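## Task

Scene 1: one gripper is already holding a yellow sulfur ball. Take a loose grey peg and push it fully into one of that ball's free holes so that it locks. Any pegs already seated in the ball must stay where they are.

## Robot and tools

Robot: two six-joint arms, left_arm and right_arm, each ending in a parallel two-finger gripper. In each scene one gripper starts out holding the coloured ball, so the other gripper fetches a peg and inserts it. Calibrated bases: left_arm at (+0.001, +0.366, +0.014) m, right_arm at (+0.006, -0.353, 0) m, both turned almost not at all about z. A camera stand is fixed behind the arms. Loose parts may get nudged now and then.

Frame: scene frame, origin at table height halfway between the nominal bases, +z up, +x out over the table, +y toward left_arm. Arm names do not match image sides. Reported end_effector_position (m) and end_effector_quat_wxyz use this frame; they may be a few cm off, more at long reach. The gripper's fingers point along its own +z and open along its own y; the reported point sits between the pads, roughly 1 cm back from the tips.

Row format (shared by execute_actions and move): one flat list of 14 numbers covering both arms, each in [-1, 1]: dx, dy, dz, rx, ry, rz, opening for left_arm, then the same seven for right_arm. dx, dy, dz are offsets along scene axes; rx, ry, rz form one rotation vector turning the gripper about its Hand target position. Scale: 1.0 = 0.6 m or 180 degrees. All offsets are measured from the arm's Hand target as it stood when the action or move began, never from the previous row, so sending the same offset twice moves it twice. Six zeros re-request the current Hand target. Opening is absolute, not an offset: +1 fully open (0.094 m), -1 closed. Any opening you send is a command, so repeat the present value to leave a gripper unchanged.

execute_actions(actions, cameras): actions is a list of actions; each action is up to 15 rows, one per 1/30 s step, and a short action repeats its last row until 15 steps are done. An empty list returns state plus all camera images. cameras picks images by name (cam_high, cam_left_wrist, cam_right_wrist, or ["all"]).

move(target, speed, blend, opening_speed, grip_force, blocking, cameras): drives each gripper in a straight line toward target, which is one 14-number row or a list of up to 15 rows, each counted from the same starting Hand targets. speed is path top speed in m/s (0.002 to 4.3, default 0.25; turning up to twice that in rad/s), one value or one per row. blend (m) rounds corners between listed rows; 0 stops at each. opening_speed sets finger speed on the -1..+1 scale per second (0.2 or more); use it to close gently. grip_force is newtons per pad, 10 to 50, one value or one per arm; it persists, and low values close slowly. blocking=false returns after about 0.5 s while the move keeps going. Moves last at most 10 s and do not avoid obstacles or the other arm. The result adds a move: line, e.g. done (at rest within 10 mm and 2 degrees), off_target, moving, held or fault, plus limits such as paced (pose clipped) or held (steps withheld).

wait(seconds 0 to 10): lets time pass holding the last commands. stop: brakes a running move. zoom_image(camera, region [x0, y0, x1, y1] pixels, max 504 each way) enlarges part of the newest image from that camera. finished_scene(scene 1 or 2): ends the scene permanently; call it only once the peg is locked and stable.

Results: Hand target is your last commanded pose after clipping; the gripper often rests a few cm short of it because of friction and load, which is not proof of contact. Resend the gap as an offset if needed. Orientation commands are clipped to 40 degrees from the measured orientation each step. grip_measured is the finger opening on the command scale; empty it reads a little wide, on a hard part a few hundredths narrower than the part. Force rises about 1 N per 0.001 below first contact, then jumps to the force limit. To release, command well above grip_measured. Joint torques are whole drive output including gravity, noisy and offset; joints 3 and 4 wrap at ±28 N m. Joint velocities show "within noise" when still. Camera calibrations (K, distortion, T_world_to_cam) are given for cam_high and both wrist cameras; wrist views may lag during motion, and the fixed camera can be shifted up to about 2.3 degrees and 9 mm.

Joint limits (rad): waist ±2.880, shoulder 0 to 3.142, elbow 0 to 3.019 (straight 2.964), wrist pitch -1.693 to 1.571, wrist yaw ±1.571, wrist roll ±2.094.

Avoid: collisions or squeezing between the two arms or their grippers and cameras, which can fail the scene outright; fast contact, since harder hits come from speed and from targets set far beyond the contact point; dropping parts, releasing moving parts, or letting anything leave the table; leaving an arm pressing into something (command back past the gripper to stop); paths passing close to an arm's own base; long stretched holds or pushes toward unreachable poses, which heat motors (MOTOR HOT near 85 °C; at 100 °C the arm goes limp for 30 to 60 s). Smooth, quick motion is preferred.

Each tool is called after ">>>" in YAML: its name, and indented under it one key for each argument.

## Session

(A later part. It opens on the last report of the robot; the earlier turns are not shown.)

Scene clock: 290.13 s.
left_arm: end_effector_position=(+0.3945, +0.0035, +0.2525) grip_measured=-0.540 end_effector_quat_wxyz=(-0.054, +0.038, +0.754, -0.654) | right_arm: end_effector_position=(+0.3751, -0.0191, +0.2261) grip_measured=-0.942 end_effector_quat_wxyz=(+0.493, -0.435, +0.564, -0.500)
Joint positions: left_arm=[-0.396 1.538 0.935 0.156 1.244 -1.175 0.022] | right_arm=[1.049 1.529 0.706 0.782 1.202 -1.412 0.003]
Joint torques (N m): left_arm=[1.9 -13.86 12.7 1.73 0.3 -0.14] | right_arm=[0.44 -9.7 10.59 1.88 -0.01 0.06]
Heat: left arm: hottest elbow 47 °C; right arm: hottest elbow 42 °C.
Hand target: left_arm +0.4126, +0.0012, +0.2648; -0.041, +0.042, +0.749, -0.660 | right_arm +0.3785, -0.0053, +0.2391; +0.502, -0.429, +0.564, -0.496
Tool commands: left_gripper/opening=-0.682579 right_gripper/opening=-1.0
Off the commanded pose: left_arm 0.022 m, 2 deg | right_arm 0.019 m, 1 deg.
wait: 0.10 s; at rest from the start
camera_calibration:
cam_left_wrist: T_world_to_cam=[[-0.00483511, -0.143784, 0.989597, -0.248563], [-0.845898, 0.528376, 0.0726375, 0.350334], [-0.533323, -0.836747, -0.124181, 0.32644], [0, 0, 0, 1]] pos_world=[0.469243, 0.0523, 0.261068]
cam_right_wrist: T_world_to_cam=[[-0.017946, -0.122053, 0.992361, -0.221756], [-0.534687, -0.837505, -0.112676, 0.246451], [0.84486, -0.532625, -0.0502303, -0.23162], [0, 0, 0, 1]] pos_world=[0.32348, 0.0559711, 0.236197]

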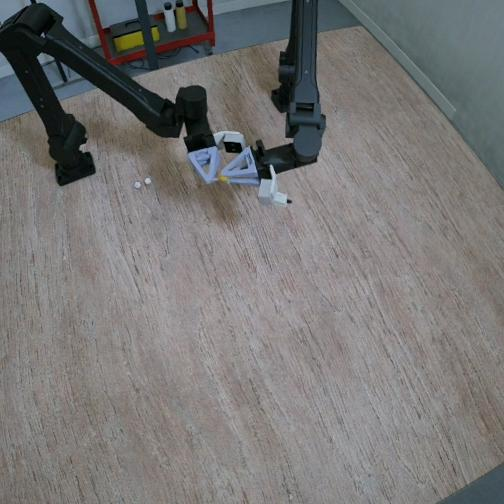

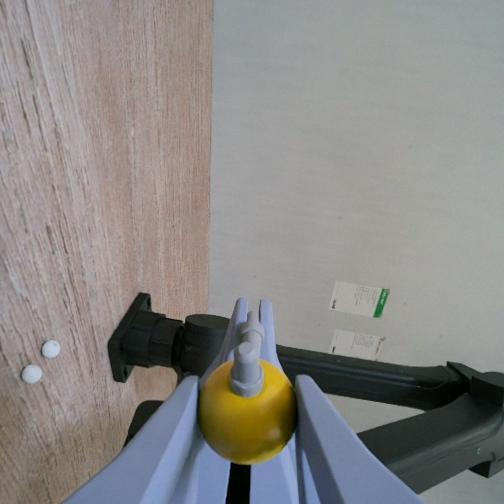

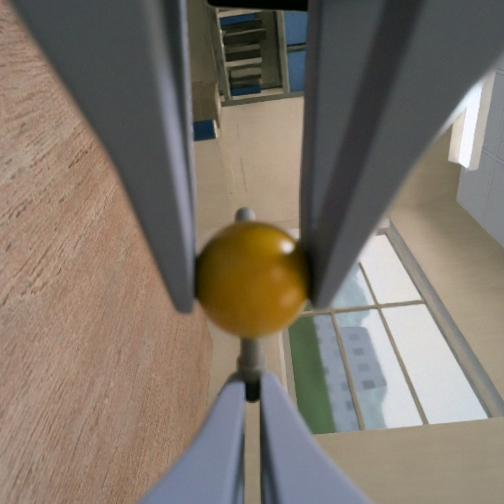

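>>> move:
  target: [0,0,0,0,0,0,-0.682579,-0.0045,0.003,0.0003,0,0,0,-1]
  speed: 0.02
  cameras: ["all"]

>>> zoom_image:
  camera: "cam_right_wrist"
  region: [160, 200, 340, 390]

>>> zoom_image:
  camera: "cam_left_wrist"
  region: [160, 290, 340, 480]

>>> zoom_image:
  camera: "cam_high"
  region: [200, 160, 240, 200]

Scene clock: 295.37 s.
left_arm: end_effector_position=(+0.3945, +0.0035, +0.2525) grip_measured=-0.540 end_effector_quat_wxyz=(-0.054, +0.038, +0.754, -0.654) | right_arm: end_effector_position=(+0.3723, -0.0175, +0.2261) grip_measured=-0.942 end_effector_quat_wxyz=(+0.493, -0.435, +0.564, -0.500)
Joint positions: left_arm=[-0.396 1.538 0.935 0.156 1.244 -1.175 0.022] | right_arm=[1.057 1.529 0.706 0.782 1.209 -1.412 0.003]
Joint torques (N m): left_arm=[1.73 -13.92 12.77 1.77 0.31 -0.13] | right_arm=[0.26 -9.7 10.62 1.88 -0.01 0.06]
Heat: left arm: hottest elbow 47 °C; right arm: hottest elbow 42 °C.
Hand target: left_arm +0.4126, +0.0012, +0.2648; -0.041, +0.042, +0.749, -0.660 | right_arm +0.3757, -0.0034, +0.2393; +0.502, -0.429, +0.564, -0.496
Off the commanded pose: left_arm 0.022 m, 2 deg | right_arm 0.020 m, 1 deg.
move: off_target (left_arm, right_arm)
camera_calibration:
cam_left_wrist: T_world_to_cam=[[-0.00483511, -0.143784, 0.989597, -0.248563], [-0.845898, 0.528376, 0.0726375, 0.350334], [-0.533323, -0.836747, -0.124181, 0.32644], [0, 0, 0, 1]] pos_world=[0.469243, 0.0523, 0.261068]
cam_right_wrist: T_world_to_cam=[[-0.018154, -0.121901, 0.992376, -0.221559], [-0.534356, -0.837716, -0.112678, 0.246148], [0.845065, -0.532328, -0.0499306, -0.228471], [0, 0, 0, 1]] pos_world=[0.320581, 0.0575721, 0.236198]

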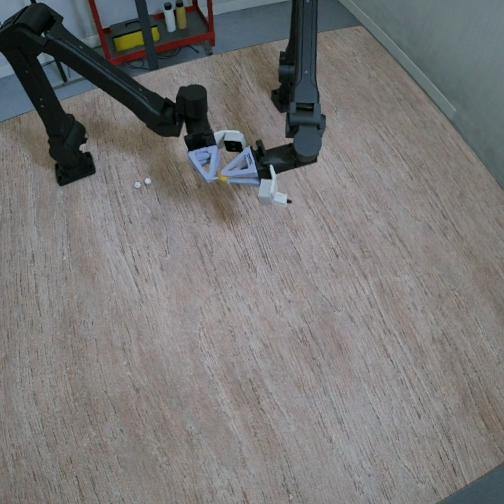

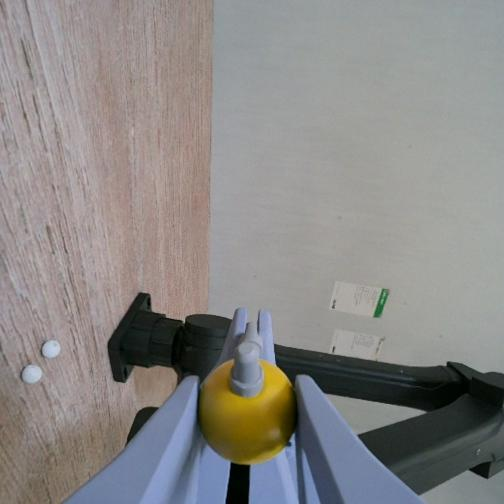

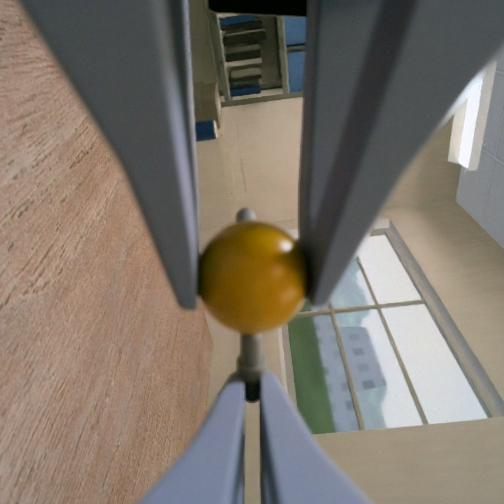

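Scaled by 2.653 from the camera's 504x504 image, which has a finer 720x720 frame.

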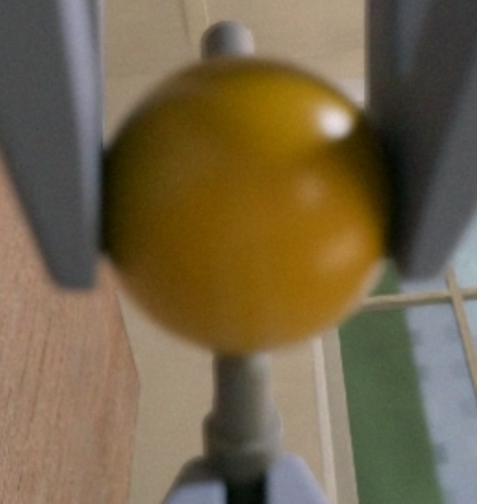

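Scaled by 2.653 from the camera's 504x504 image, which has a finer 720x720 frame.

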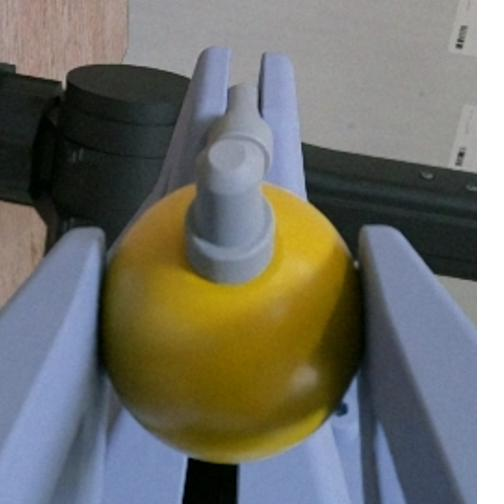

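Scaled by 12.600 from the camera's 504x504 image, which has a finer 720x720 frame.

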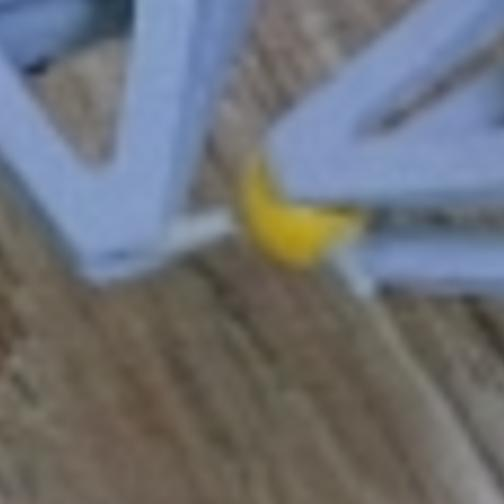

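>>> move:
  target: [0,0,0,0,0,0,-0.682579,0.0007,0.005,0.0006,0,0,0,-1]
  speed: 0.02
  cameras: ["all"]

>>> zoom_image:
  camera: "cam_right_wrist"
  region: [160, 200, 340, 390]

>>> zoom_image:
  camera: "cam_left_wrist"
  region: [160, 290, 340, 480]

>>> zoom_image:
  camera: "cam_high"
  region: [200, 160, 240, 200]

Scene clock: 299.60 s.
left_arm: end_effector_position=(+0.3945, +0.0035, +0.2525) grip_measured=-0.540 end_effector_quat_wxyz=(-0.054, +0.038, +0.754, -0.654) | right_arm: end_effector_position=(+0.3726, -0.0150, +0.2267) grip_measured=-0.942 end_effector_quat_wxyz=(+0.493, -0.435, +0.564, -0.500)
Joint positions: left_arm=[-0.396 1.538 0.935 0.156 1.244 -1.175 0.022] | right_arm=[1.059 1.533 0.714 0.779 1.212 -1.412 0.003]
Joint torques (N m): left_arm=[1.79 -13.68 12.7 1.81 0.29 -0.15] | right_arm=[0.32 -9.99 10.74 1.74 -0.02 0.07]
Heat: left arm: hottest elbow 47 °C; right arm: hottest elbow 42 °C.
Hand target: left_arm +0.4126, +0.0012, +0.2648; -0.041, +0.042, +0.749, -0.660 | right_arm +0.3761, -0.0005, +0.2397; +0.502, -0.429, +0.564, -0.496
Off the commanded pose: left_arm 0.022 m, 2 deg | right_arm 0.020 m, 1 deg.
move: off_target (left_arm, right_arm)
camera_calibration:
cam_left_wrist: T_world_to_cam=[[-0.00483511, -0.143784, 0.989597, -0.248563], [-0.845898, 0.528376, 0.0726375, 0.350334], [-0.533323, -0.836747, -0.124181, 0.32644], [0, 0, 0, 1]] pos_world=[0.469243, 0.0523, 0.261068]
cam_right_wrist: T_world_to_cam=[[-0.0180731, -0.121492, 0.992428, -0.221797], [-0.534723, -0.837537, -0.112268, 0.248551], [0.844834, -0.532703, -0.0498274, -0.227243], [0, 0, 0, 1]] pos_world=[0.32088, 0.0601713, 0.236699]

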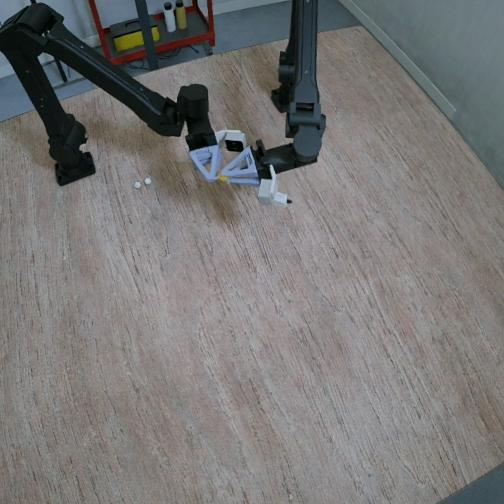

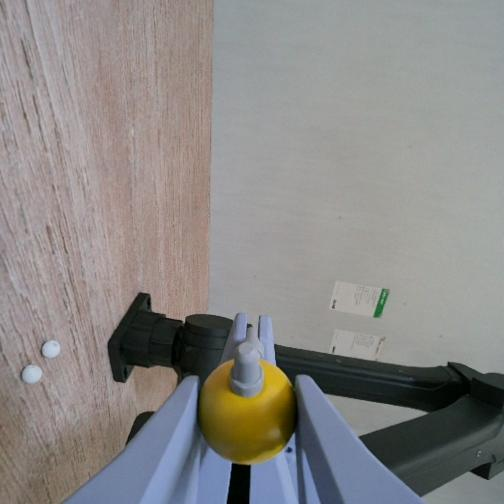

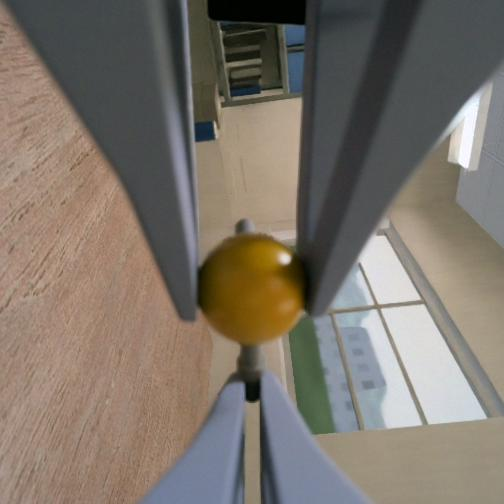

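Scaled by 2.653 from the camera's 504x504 image, which has a finer 720x720 frame.

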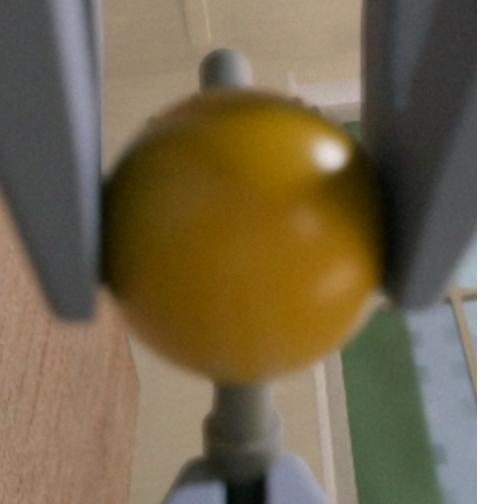

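Scaled by 2.653 from the camera's 504x504 image, which has a finer 720x720 frame.

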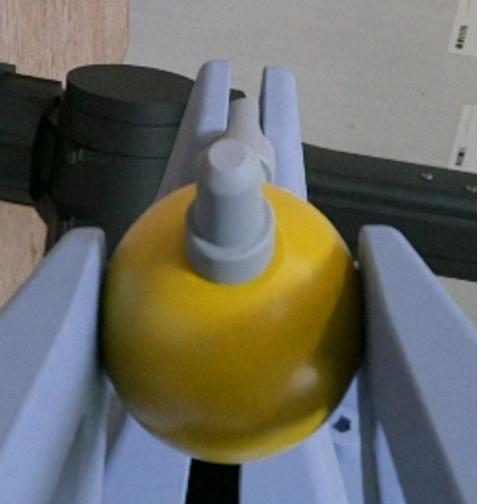

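Scaled by 12.600 from the camera's 504x504 image, which has a finer 720x720 frame.

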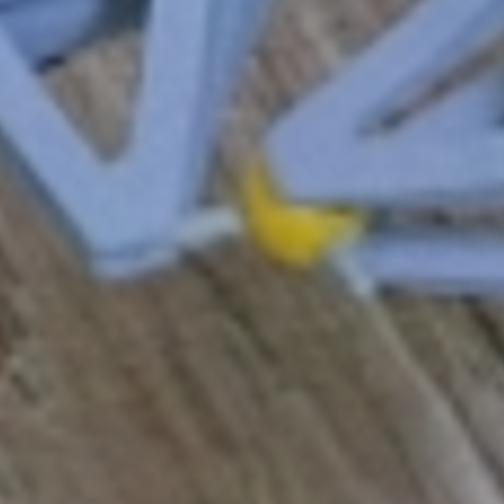

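>>> move:
  target: [0,0,0,0,0,0,-0.682579,0.0013,0.005,0.0006,0,0,0,-1]
  speed: 0.02
  cameras: ["all"]

>>> zoom_image:
  camera: "cam_right_wrist"
  region: [160, 200, 340, 390]

>>> zoom_image:
  camera: "cam_left_wrist"
  region: [160, 290, 340, 480]

>>> zoom_image:
  camera: "cam_high"
  region: [200, 160, 240, 200]

Scene clock: 302.63 s.
left_arm: end_effector_position=(+0.3945, +0.0035, +0.2525) grip_measured=-0.540 end_effector_quat_wxyz=(-0.054, +0.038, +0.754, -0.654) | right_arm: end_effector_position=(+0.3734, -0.0121, +0.2269) grip_measured=-0.942 end_effector_quat_wxyz=(+0.493, -0.435, +0.564, -0.500)
Joint positions: left_arm=[-0.396 1.538 0.935 0.156 1.244 -1.176 0.022] | right_arm=[1.061 1.539 0.722 0.776 1.214 -1.412 0.003]
Joint torques (N m): left_arm=[1.85 -13.68 12.72 1.73 0.29 -0.14] | right_arm=[0.32 -9.82 10.74 1.83 -0.02 0.06]
Heat: left arm: hottest elbow 47 °C; right arm: hottest elbow 42 °C.
Hand target: left_arm +0.4126, +0.0012, +0.2648; -0.041, +0.042, +0.749, -0.660 | right_arm +0.3770, +0.0024, +0.2400; +0.502, -0.429, +0.564, -0.496
Off the commanded pose: left_arm 0.022 m, 2 deg | right_arm 0.020 m, 1 deg.
move: off_target (left_arm, right_arm)
camera_calibration:
cam_left_wrist: T_world_to_cam=[[-0.00451975, -0.143868, 0.989587, -0.248705], [-0.845894, 0.528339, 0.0729475, 0.350254], [-0.533332, -0.836756, -0.124085, 0.326419], [0, 0, 0, 1]] pos_world=[0.469244, 0.0522998, 0.261069]
cam_right_wrist: T_world_to_cam=[[-0.0180726, -0.121048, 0.992482, -0.221669], [-0.535009, -0.837406, -0.111877, 0.251474], [0.844653, -0.533009, -0.0496279, -0.226418], [0, 0, 0, 1]] pos_world=[0.321779, 0.0630707, 0.2369]

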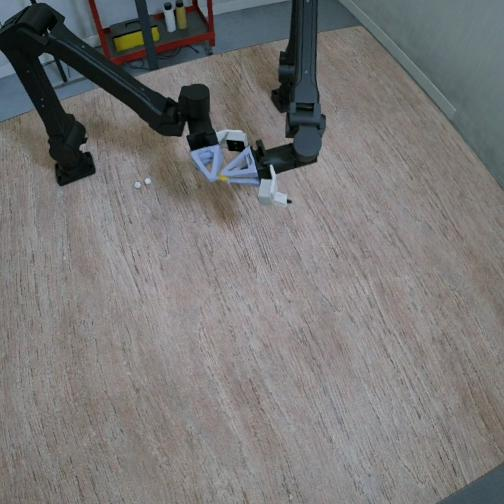

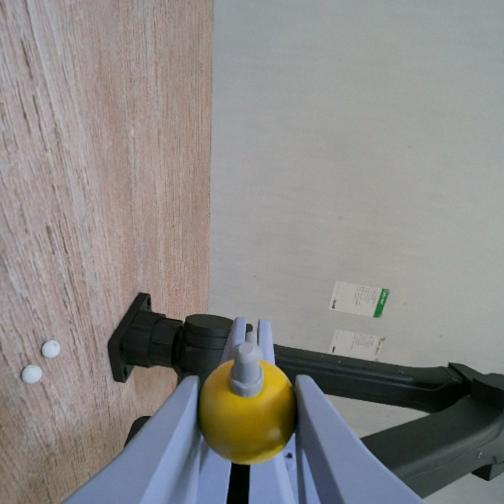

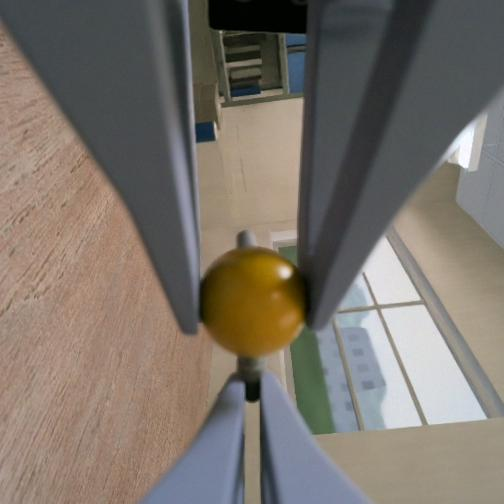

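Scaled by 2.653 from the camera's 504x504 image, which has a finer 720x720 frame.

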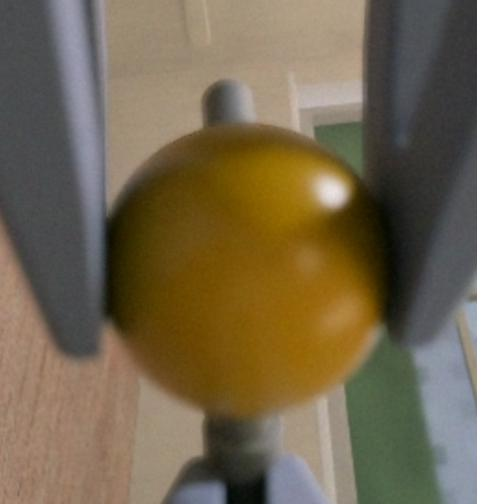

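Scaled by 2.653 from the camera's 504x504 image, which has a finer 720x720 frame.

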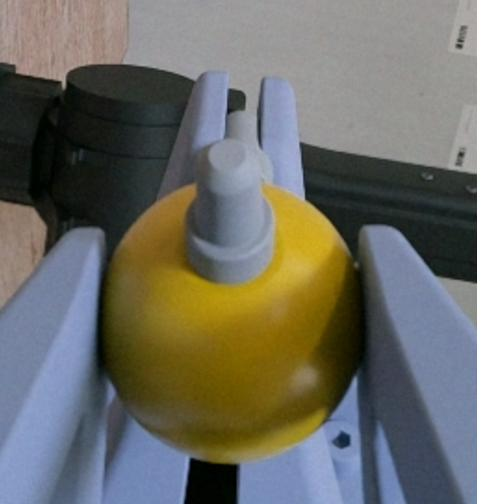

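Scaled by 12.600 from the camera's 504x504 image, which has a finer 720x720 frame.

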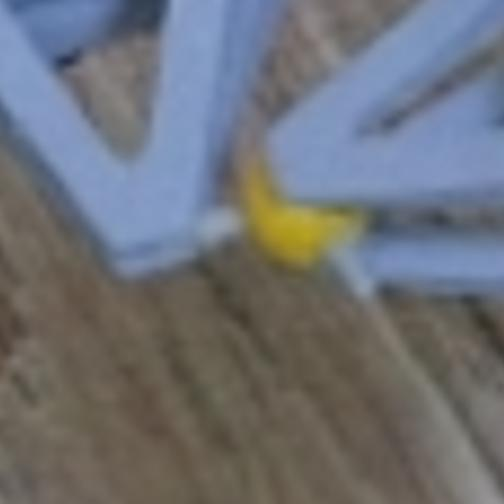

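>>> move:
  target: [0,0,0,0,0,0,-0.682579,0.0005,0.005,0.0008,0,0,0,-1]
  speed: 0.02
  cameras: ["all"]

>>> zoom_image:
  camera: "cam_right_wrist"
  region: [160, 220, 340, 410]

>>> zoom_image:
  camera: "cam_left_wrist"
  region: [160, 290, 340, 480]

>>> zoom_image:
  camera: "cam_high"
  region: [200, 160, 240, 200]

Scene clock: 306.23 s.
left_arm: end_effector_position=(+0.3945, +0.0034, +0.2523) grip_measured=-0.540 end_effector_quat_wxyz=(-0.054, +0.038, +0.754, -0.654) | right_arm: end_effector_position=(+0.3737, -0.0092, +0.2271) grip_measured=-0.942 end_effector_quat_wxyz=(+0.493, -0.436, +0.563, -0.500)
Joint positions: left_arm=[-0.396 1.538 0.935 0.156 1.244 -1.176 0.022] | right_arm=[1.063 1.545 0.73 0.773 1.217 -1.412 0.003]
Joint torques (N m): left_arm=[1.96 -14.04 12.63 1.7 0.29 -0.14] | right_arm=[0.62 -9.76 10.76 1.85 -0.04 0.08]
Heat: left arm: hottest elbow 47 °C; right arm: hottest elbow 42 °C.
Hand target: left_arm +0.4126, +0.0012, +0.2647; -0.041, +0.042, +0.749, -0.660 | right_arm +0.3772, +0.0055, +0.2405; +0.502, -0.430, +0.564, -0.496
Off the commanded pose: left_arm 0.022 m, 2 deg | right_arm 0.020 m, 1 deg.
move: off_target (left_arm, right_arm)
camera_calibration:
cam_left_wrist: T_world_to_cam=[[-0.00413332, -0.143998, 0.989569, -0.248678], [-0.845891, 0.52829, 0.0733412, 0.350252], [-0.53334, -0.836764, -0.12399, 0.326428], [0, 0, 0, 1]] pos_world=[0.469344, 0.0522996, 0.26087]
cam_right_wrist: T_world_to_cam=[[-0.0177887, -0.120396, 0.992567, -0.221667], [-0.535076, -0.837457, -0.111171, 0.253943], [0.844617, -0.533076, -0.0495236, -0.225124], [0, 0, 0, 1]] pos_world=[0.322079, 0.0659709, 0.237102]

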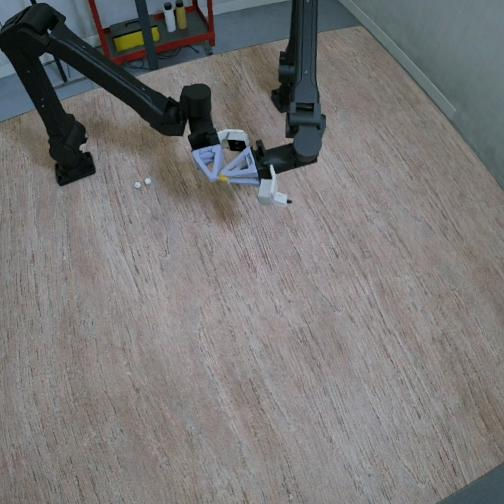

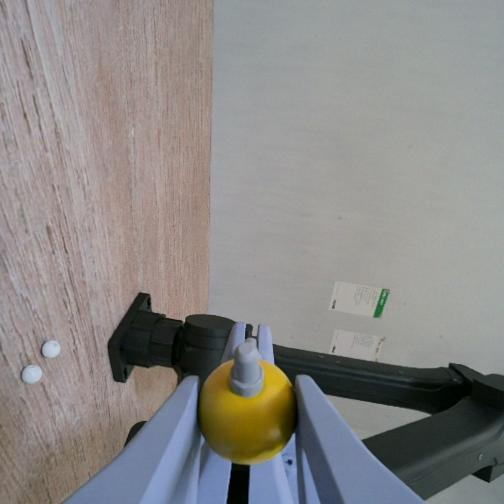

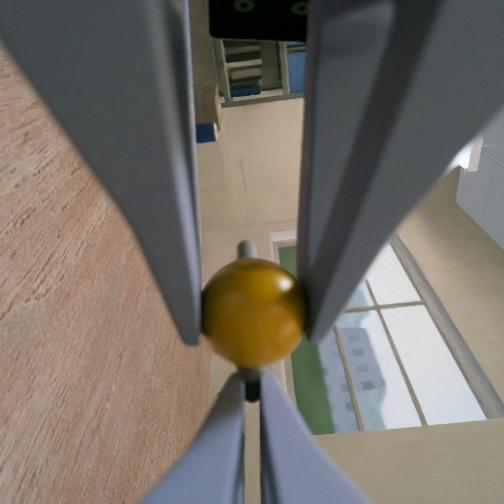

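Scaled by 2.653 from the camera's 504x504 image, which has a finer 720x720 frame.

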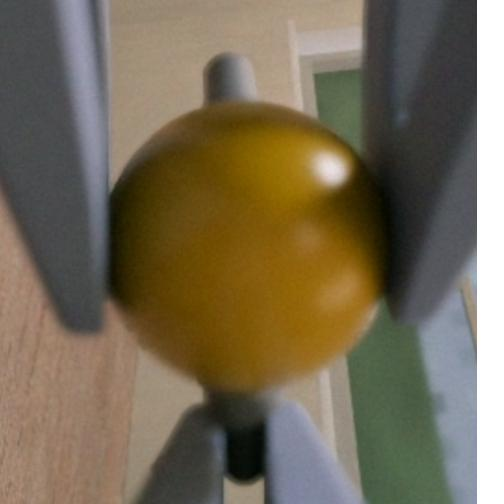

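Scaled by 2.653 from the camera's 504x504 image, which has a finer 720x720 frame.

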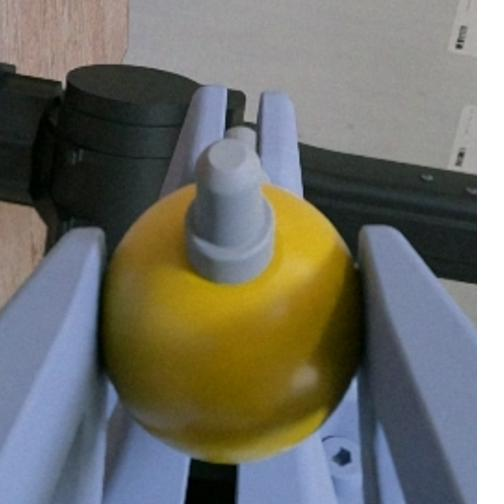

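Scaled by 12.600 from the camera's 504x504 image, which has a finer 720x720 frame.

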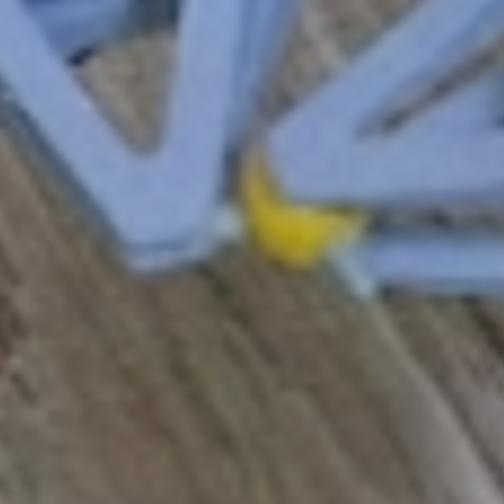

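>>> move:
  target: [0,0,0,0,0,0,-0.682579,0.0005,0.005,0.0008,0,0,0,-1]
  speed: 0.02
  cameras: ["all"]

>>> zoom_image:
  camera: "cam_right_wrist"
  region: [160, 220, 340, 410]

>>> zoom_image:
  camera: "cam_high"
  region: [200, 160, 240, 200]

Scene clock: 308.70 s.
left_arm: end_effector_position=(+0.3944, +0.0035, +0.2524) grip_measured=-0.540 end_effector_quat_wxyz=(-0.054, +0.038, +0.754, -0.654) | right_arm: end_effector_position=(+0.3746, -0.0073, +0.2273) grip_measured=-0.942 end_effector_quat_wxyz=(+0.491, -0.435, +0.564, -0.501)
Joint positions: left_arm=[-0.396 1.538 0.935 0.156 1.245 -1.176 0.022] | right_arm=[1.064 1.55 0.737 0.77 1.221 -1.412 0.003]
Joint torques (N m): left_arm=[2.2 -13.8 12.66 1.78 0.27 -0.14] | right_arm=[0.62 -9.93 10.86 1.87 -0.09 0.06]
Motor temperatures (°C): left_arm=[31 37 48 30 32 29 33] | right_arm=[31 32 42 29 31 31 35]
Heat: left arm: hottest elbow 48 °C; right arm: hottest elbow 42 °C.
Hand target: left_arm +0.4126, +0.0012, +0.2647; -0.041, +0.042, +0.749, -0.660 | right_arm +0.3775, +0.0086, +0.2410; +0.502, -0.429, +0.564, -0.496
Off the commanded pose: left_arm 0.022 m, 2 deg | right_arm 0.021 m, 2 deg.
move: off_target (left_arm, right_arm)
camera_calibration:
cam_left_wrist: T_world_to_cam=[[-0.00415172, -0.143685, 0.989615, -0.248713], [-0.845523, 0.528891, 0.0732438, 0.350038], [-0.533922, -0.836438, -0.123685, 0.326468], [0, 0, 0, 1]] pos_world=[0.469241, 0.0522028, 0.260871]
cam_right_wrist: T_world_to_cam=[[-0.0178574, -0.119247, 0.992704, -0.221587], [-0.537962, -0.835752, -0.110071, 0.256845], [0.84278, -0.536002, -0.049226, -0.224201], [0, 0, 0, 1]] pos_world=[0.323168, 0.068063, 0.237204]

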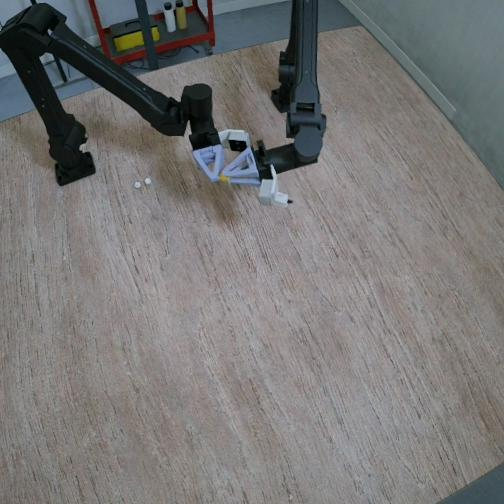

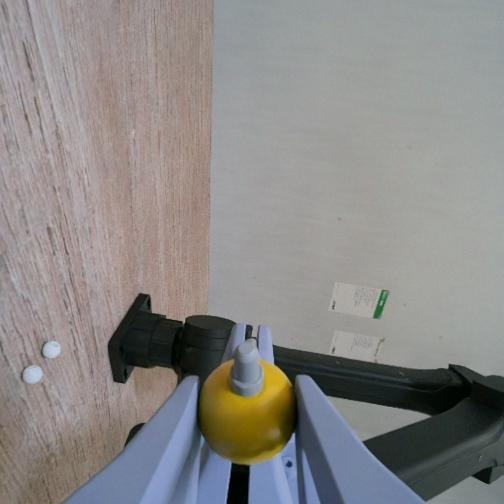

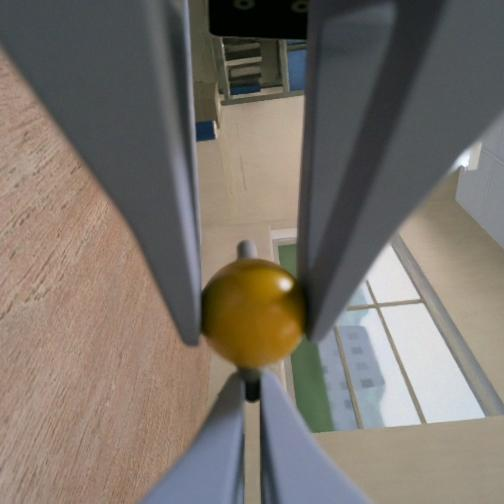

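Scaled by 2.653 from the camera's 504x504 image, which has a finer 720x720 frame.

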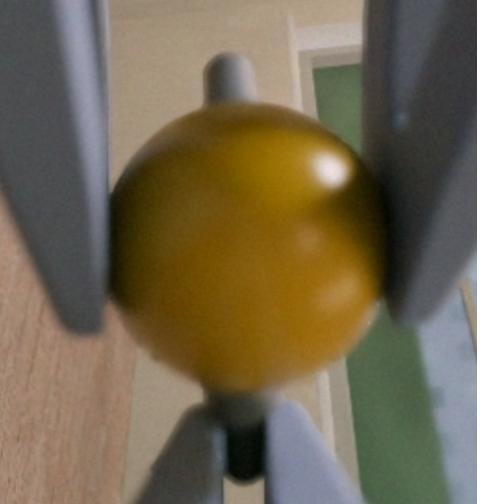

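Scaled by 12.600 from the camera's 504x504 image, which has a finer 720x720 frame.

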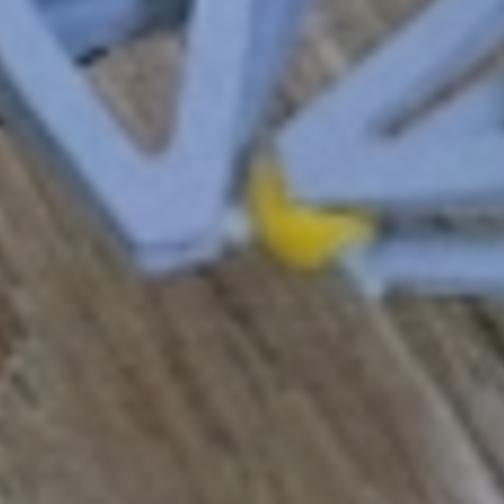

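>>> move:
  target: [0,0,0,0,0,0,-0.682579,0.0005,0.0067,0.0008,0,0,0,-1]
  speed: 0.02
  cameras: ["all"]

>>> zoom_image:
  camera: "cam_right_wrist"
  region: [160, 220, 340, 410]

>>> zoom_image:
  camera: "cam_left_wrist"
  region: [160, 290, 340, 480]

>>> zoom_image:
  camera: "cam_high"
  region: [200, 160, 240, 200]

Scene clock: 312.33 s.
left_arm: end_effector_position=(+0.3946, +0.0038, +0.2524) grip_measured=-0.540 end_effector_quat_wxyz=(-0.054, +0.038, +0.753, -0.654) | right_arm: end_effector_position=(+0.3759, -0.0055, +0.2272) grip_measured=-0.943 end_effector_quat_wxyz=(+0.490, -0.434, +0.565, -0.503)
Joint positions: left_arm=[-0.395 1.538 0.935 0.156 1.245 -1.176 0.022] | right_arm=[1.064 1.557 0.746 0.766 1.226 -1.412 0.003]
Joint velocities: left_arm=[-0.044 -0.005 -0.002 -0.002 0.022 0.022 0] | right_arm=[within noise]
Joint torques (N m): left_arm=[1.96 -13.86 12.68 1.72 0.23 -0.14] | right_arm=[0.97 -9.99 11.02 1.89 -0.15 0.07]
Heat: left arm: hottest elbow 48 °C; right arm: hottest elbow 41 °C.
Hand target: left_arm +0.4126, +0.0012, +0.2647; -0.041, +0.042, +0.749, -0.660 | right_arm +0.3778, +0.0125, +0.2413; +0.502, -0.429, +0.564, -0.496
Off the commanded pose: left_arm 0.022 m, 2 deg | right_arm 0.023 m, 2 deg.
move: off_target (left_arm, right_arm)
camera_calibration:
cam_left_wrist: T_world_to_cam=[[-0.00399165, -0.143437, 0.989651, -0.248755], [-0.845512, 0.528909, 0.0732483, 0.349903], [-0.533942, -0.836469, -0.123389, 0.326791], [0, 0, 0, 1]] pos_world=[0.469341, 0.0526029, 0.260873]
cam_right_wrist: T_world_to_cam=[[-0.017942, -0.117732, 0.992883, -0.221232], [-0.542491, -0.833015, -0.108579, 0.260454], [0.83987, -0.540578, -0.0489225, -0.2234], [0, 0, 0, 1]] pos_world=[0.324951, 0.0701506, 0.237008]

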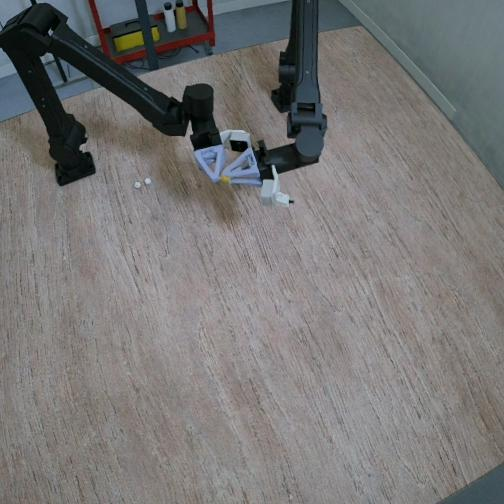

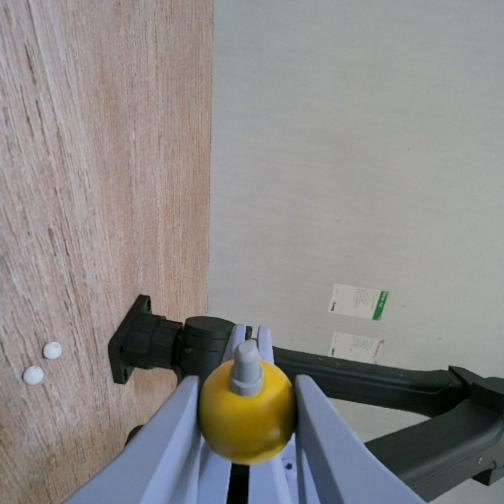

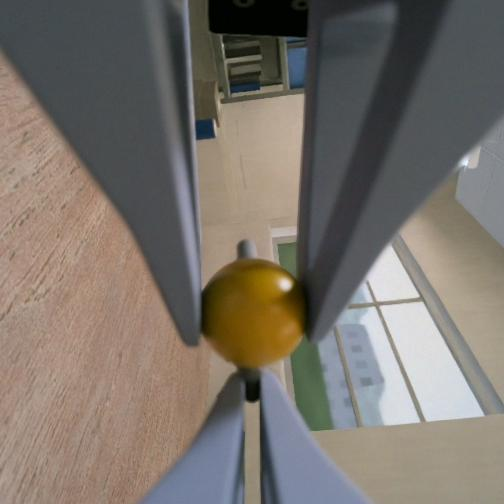

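Scaled by 2.653 from the camera's 504x504 image, which has a finer 720x720 frame.

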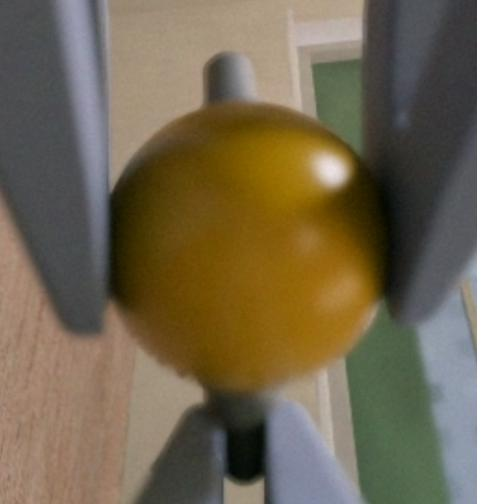

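Scaled by 2.653 from the camera's 504x504 image, which has a finer 720x720 frame.

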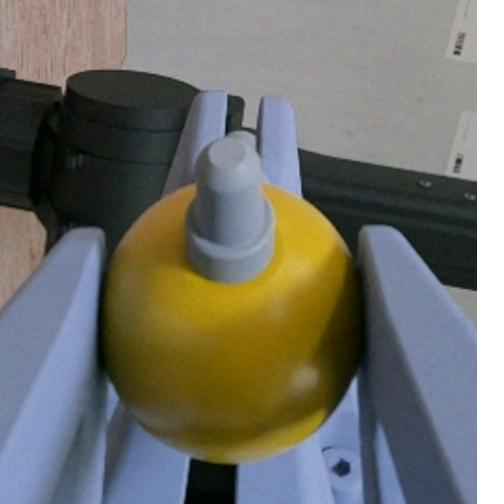

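Scaled by 12.600 from the camera's 504x504 image, which has a finer 720x720 frame.

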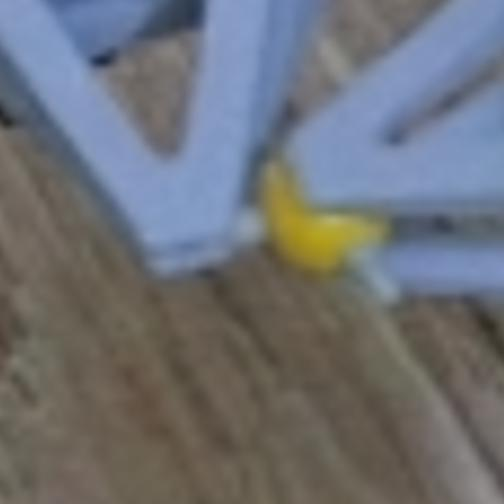

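>>> move:
  target: [0,-0.0133,0,0,0,0,-0.682579,-0.003,0.0133,0.0015,0,0,0.007,-1]
  speed: 0.02
  cameras: ["all"]

>>> zoom_image:
  camera: "cam_right_wrist"
  region: [160, 220, 340, 410]

>>> zoom_image:
  camera: "cam_left_wrist"
  region: [160, 290, 340, 480]

>>> zoom_image:
  camera: "cam_high"
  region: [200, 160, 240, 200]

Scene clock: 316.83 s.
left_arm: end_effector_position=(+0.3961, +0.0032, +0.2519) grip_measured=-0.540 end_effector_quat_wxyz=(-0.056, +0.034, +0.753, -0.655) | right_arm: end_effector_position=(+0.3760, -0.0050, +0.2268) grip_measured=-0.943 end_effector_quat_wxyz=(+0.489, -0.435, +0.565, -0.503)
Joint positions: left_arm=[-0.395 1.542 0.935 0.17 1.243 -1.194 0.022] | right_arm=[1.064 1.558 0.747 0.763 1.226 -1.412 0.003]
Joint torques (N m): left_arm=[0.56 -13.51 13.16 1.98 -0.25 -0.14] | right_arm=[1.55 -10.11 11.54 1.85 -0.59 0.06]
Heat: left arm: hottest elbow 48 °C; right arm: hottest elbow 42 °C.
Hand target: left_arm +0.4126, -0.0068, +0.2647; -0.041, +0.042, +0.749, -0.660 | right_arm +0.3759, +0.0205, +0.2423; +0.507, -0.436, +0.559, -0.490
Off the commanded pose: left_arm 0.023 m, 2 deg | right_arm 0.030 m, 3 deg.
move: off_target (left_arm, right_arm)
camera_calibration:
cam_left_wrist: T_world_to_cam=[[0.00474734, -0.142379, 0.989801, -0.251843], [-0.847308, 0.525103, 0.0795978, 0.350703], [-0.53108, -0.839044, -0.118146, 0.324648], [0, 0, 0, 1]] pos_world=[0.470763, 0.0523824, 0.259715]
cam_right_wrist: T_world_to_cam=[[-0.0165266, -0.115056, 0.993222, -0.221411], [-0.542298, -0.833526, -0.10558, 0.260084], [0.840023, -0.540367, -0.0486192, -0.223291], [0, 0, 0, 1]] pos_world=[0.324953, 0.0706529, 0.236513]

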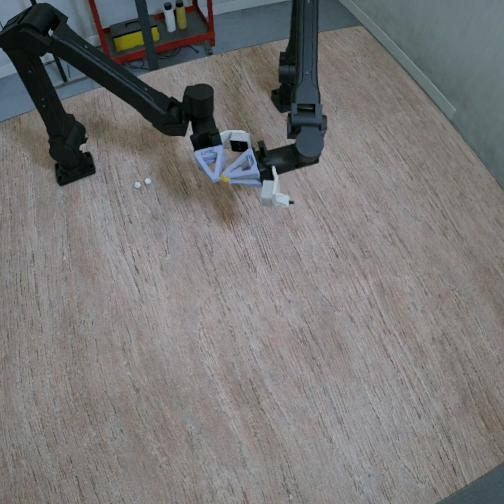

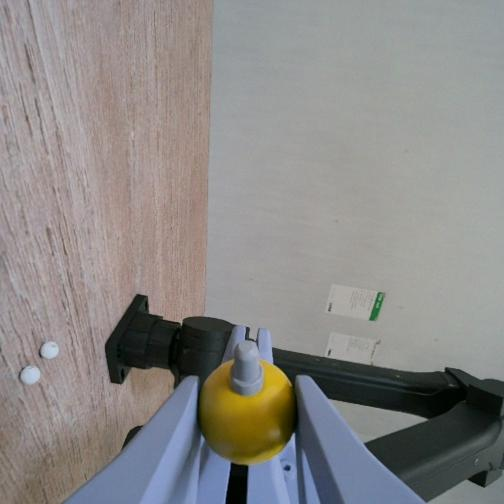

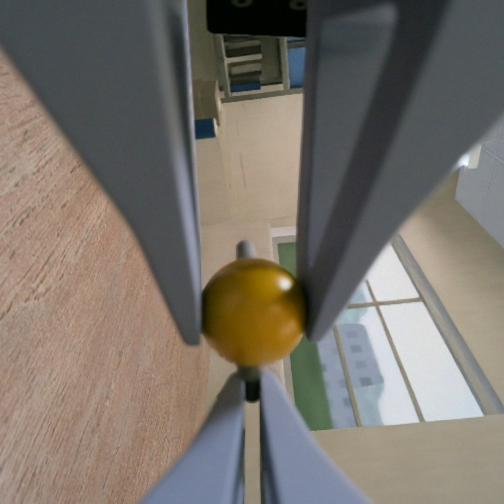

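Scaled by 2.653 from the camera's 504x504 image, which has a finer 720x720 frame.

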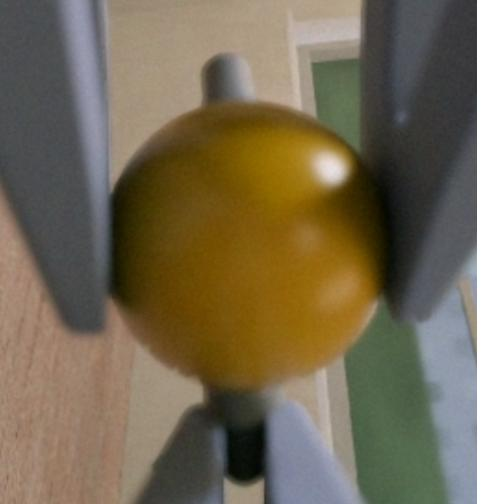

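Scaled by 2.653 from the camera's 504x504 image, which has a finer 720x720 frame.

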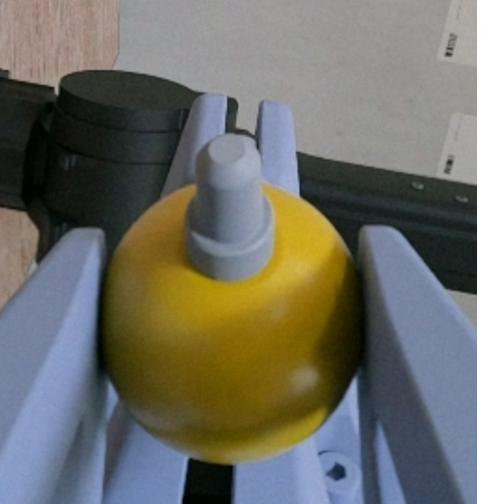

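Scaled by 12.600 from the camera's 504x504 image, which has a finer 720x720 frame.

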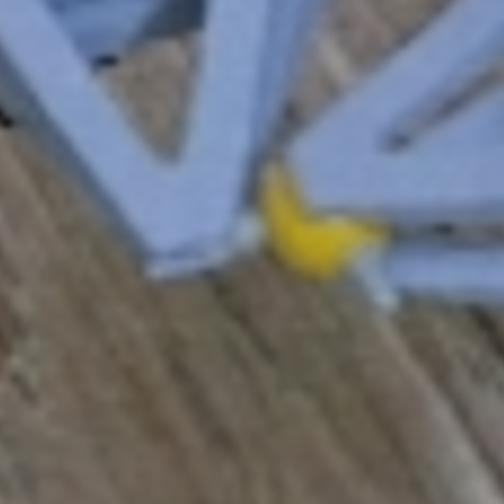

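>>> move:
  target: [0,-0.0133,0,0,0,0,-0.682579,-0.002,0.0133,0.0015,0,0,0,-1]
  speed: 0.02
  cameras: ["all"]

>>> zoom_image:
  camera: "cam_right_wrist"
  region: [160, 220, 340, 410]

>>> zoom_image:
  camera: "cam_left_wrist"
  region: [160, 290, 340, 480]

>>> zoom_image:
  camera: "cam_high"
  region: [200, 160, 240, 200]

Scene clock: 319.53 s.
left_arm: end_effector_position=(+0.3985, +0.0025, +0.2508) grip_measured=-0.540 end_effector_quat_wxyz=(-0.055, +0.029, +0.753, -0.655) | right_arm: end_effector_position=(+0.3774, -0.0046, +0.2256) grip_measured=-0.943 end_effector_quat_wxyz=(+0.482, -0.432, +0.567, -0.509)
Joint positions: left_arm=[-0.395 1.548 0.935 0.187 1.236 -1.212 0.022] | right_arm=[1.064 1.567 0.758 0.755 1.244 -1.412 0.003]
Joint torques (N m): left_arm=[-0.09 -13.57 13.59 2.07 -0.53 -0.12] | right_arm=[2.43 -10.11 12.1 1.83 -0.85 0.05]
Heat: left arm: hottest elbow 48 °C; right arm: hottest elbow 42 °C.
Hand target: left_arm +0.4126, -0.0148, +0.2648; -0.041, +0.042, +0.749, -0.660 | right_arm +0.3748, +0.0286, +0.2432; +0.507, -0.436, +0.559, -0.490
Off the commanded pose: left_arm 0.026 m, 2 deg | right_arm 0.038 m, 4 deg.
move: off_target (left_arm, right_arm)
camera_calibration:
cam_left_wrist: T_world_to_cam=[[0.0123437, -0.142457, 0.989724, -0.25387], [-0.851341, 0.51766, 0.0851277, 0.353445], [-0.524467, -0.843644, -0.11489, 0.321786], [0, 0, 0, 1]] pos_world=[0.472802, 0.0523428, 0.258143]
cam_right_wrist: T_world_to_cam=[[-0.0161157, -0.108335, 0.993984, -0.220432], [-0.557413, -0.824326, -0.0988816, 0.265254], [0.830079, -0.555653, -0.0471029, -0.220934], [0, 0, 0, 1]] pos_world=[0.327696, 0.0720128, 0.234928]

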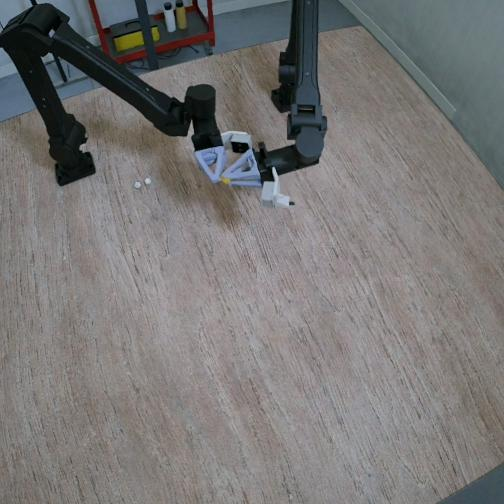

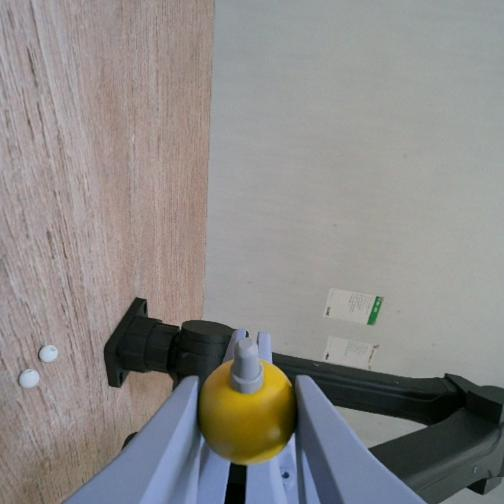

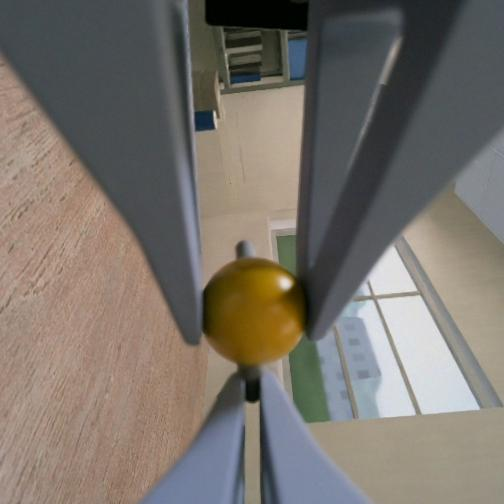

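Scaled by 2.653 from the camera's 504x504 image, which has a finer 720x720 frame.

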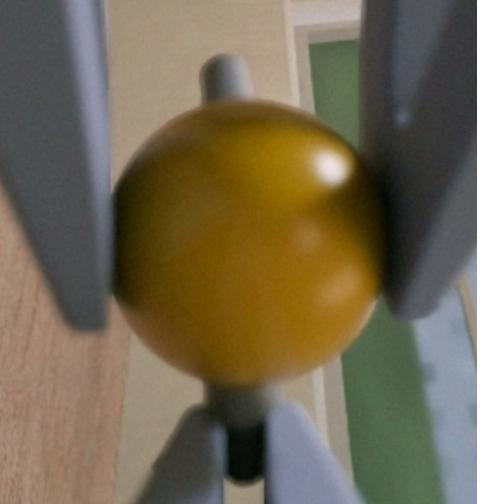

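Scaled by 2.653 from the camera's 504x504 image, which has a finer 720x720 frame.

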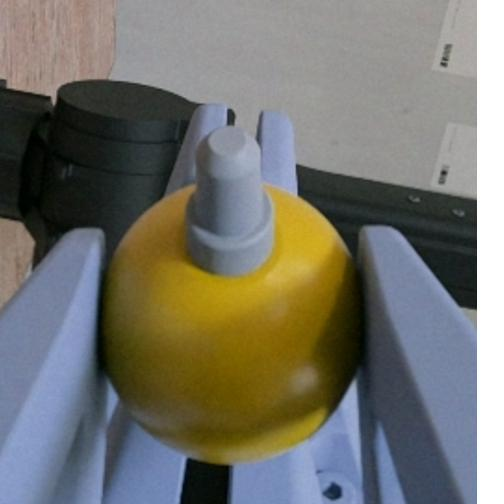

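Scaled by 12.600 from the camera's 504x504 image, which has a finer 720x720 frame.

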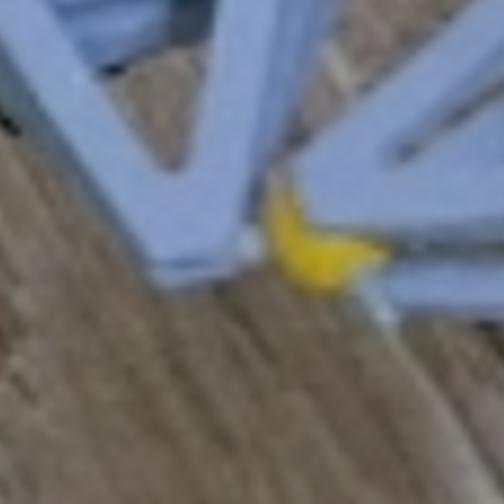

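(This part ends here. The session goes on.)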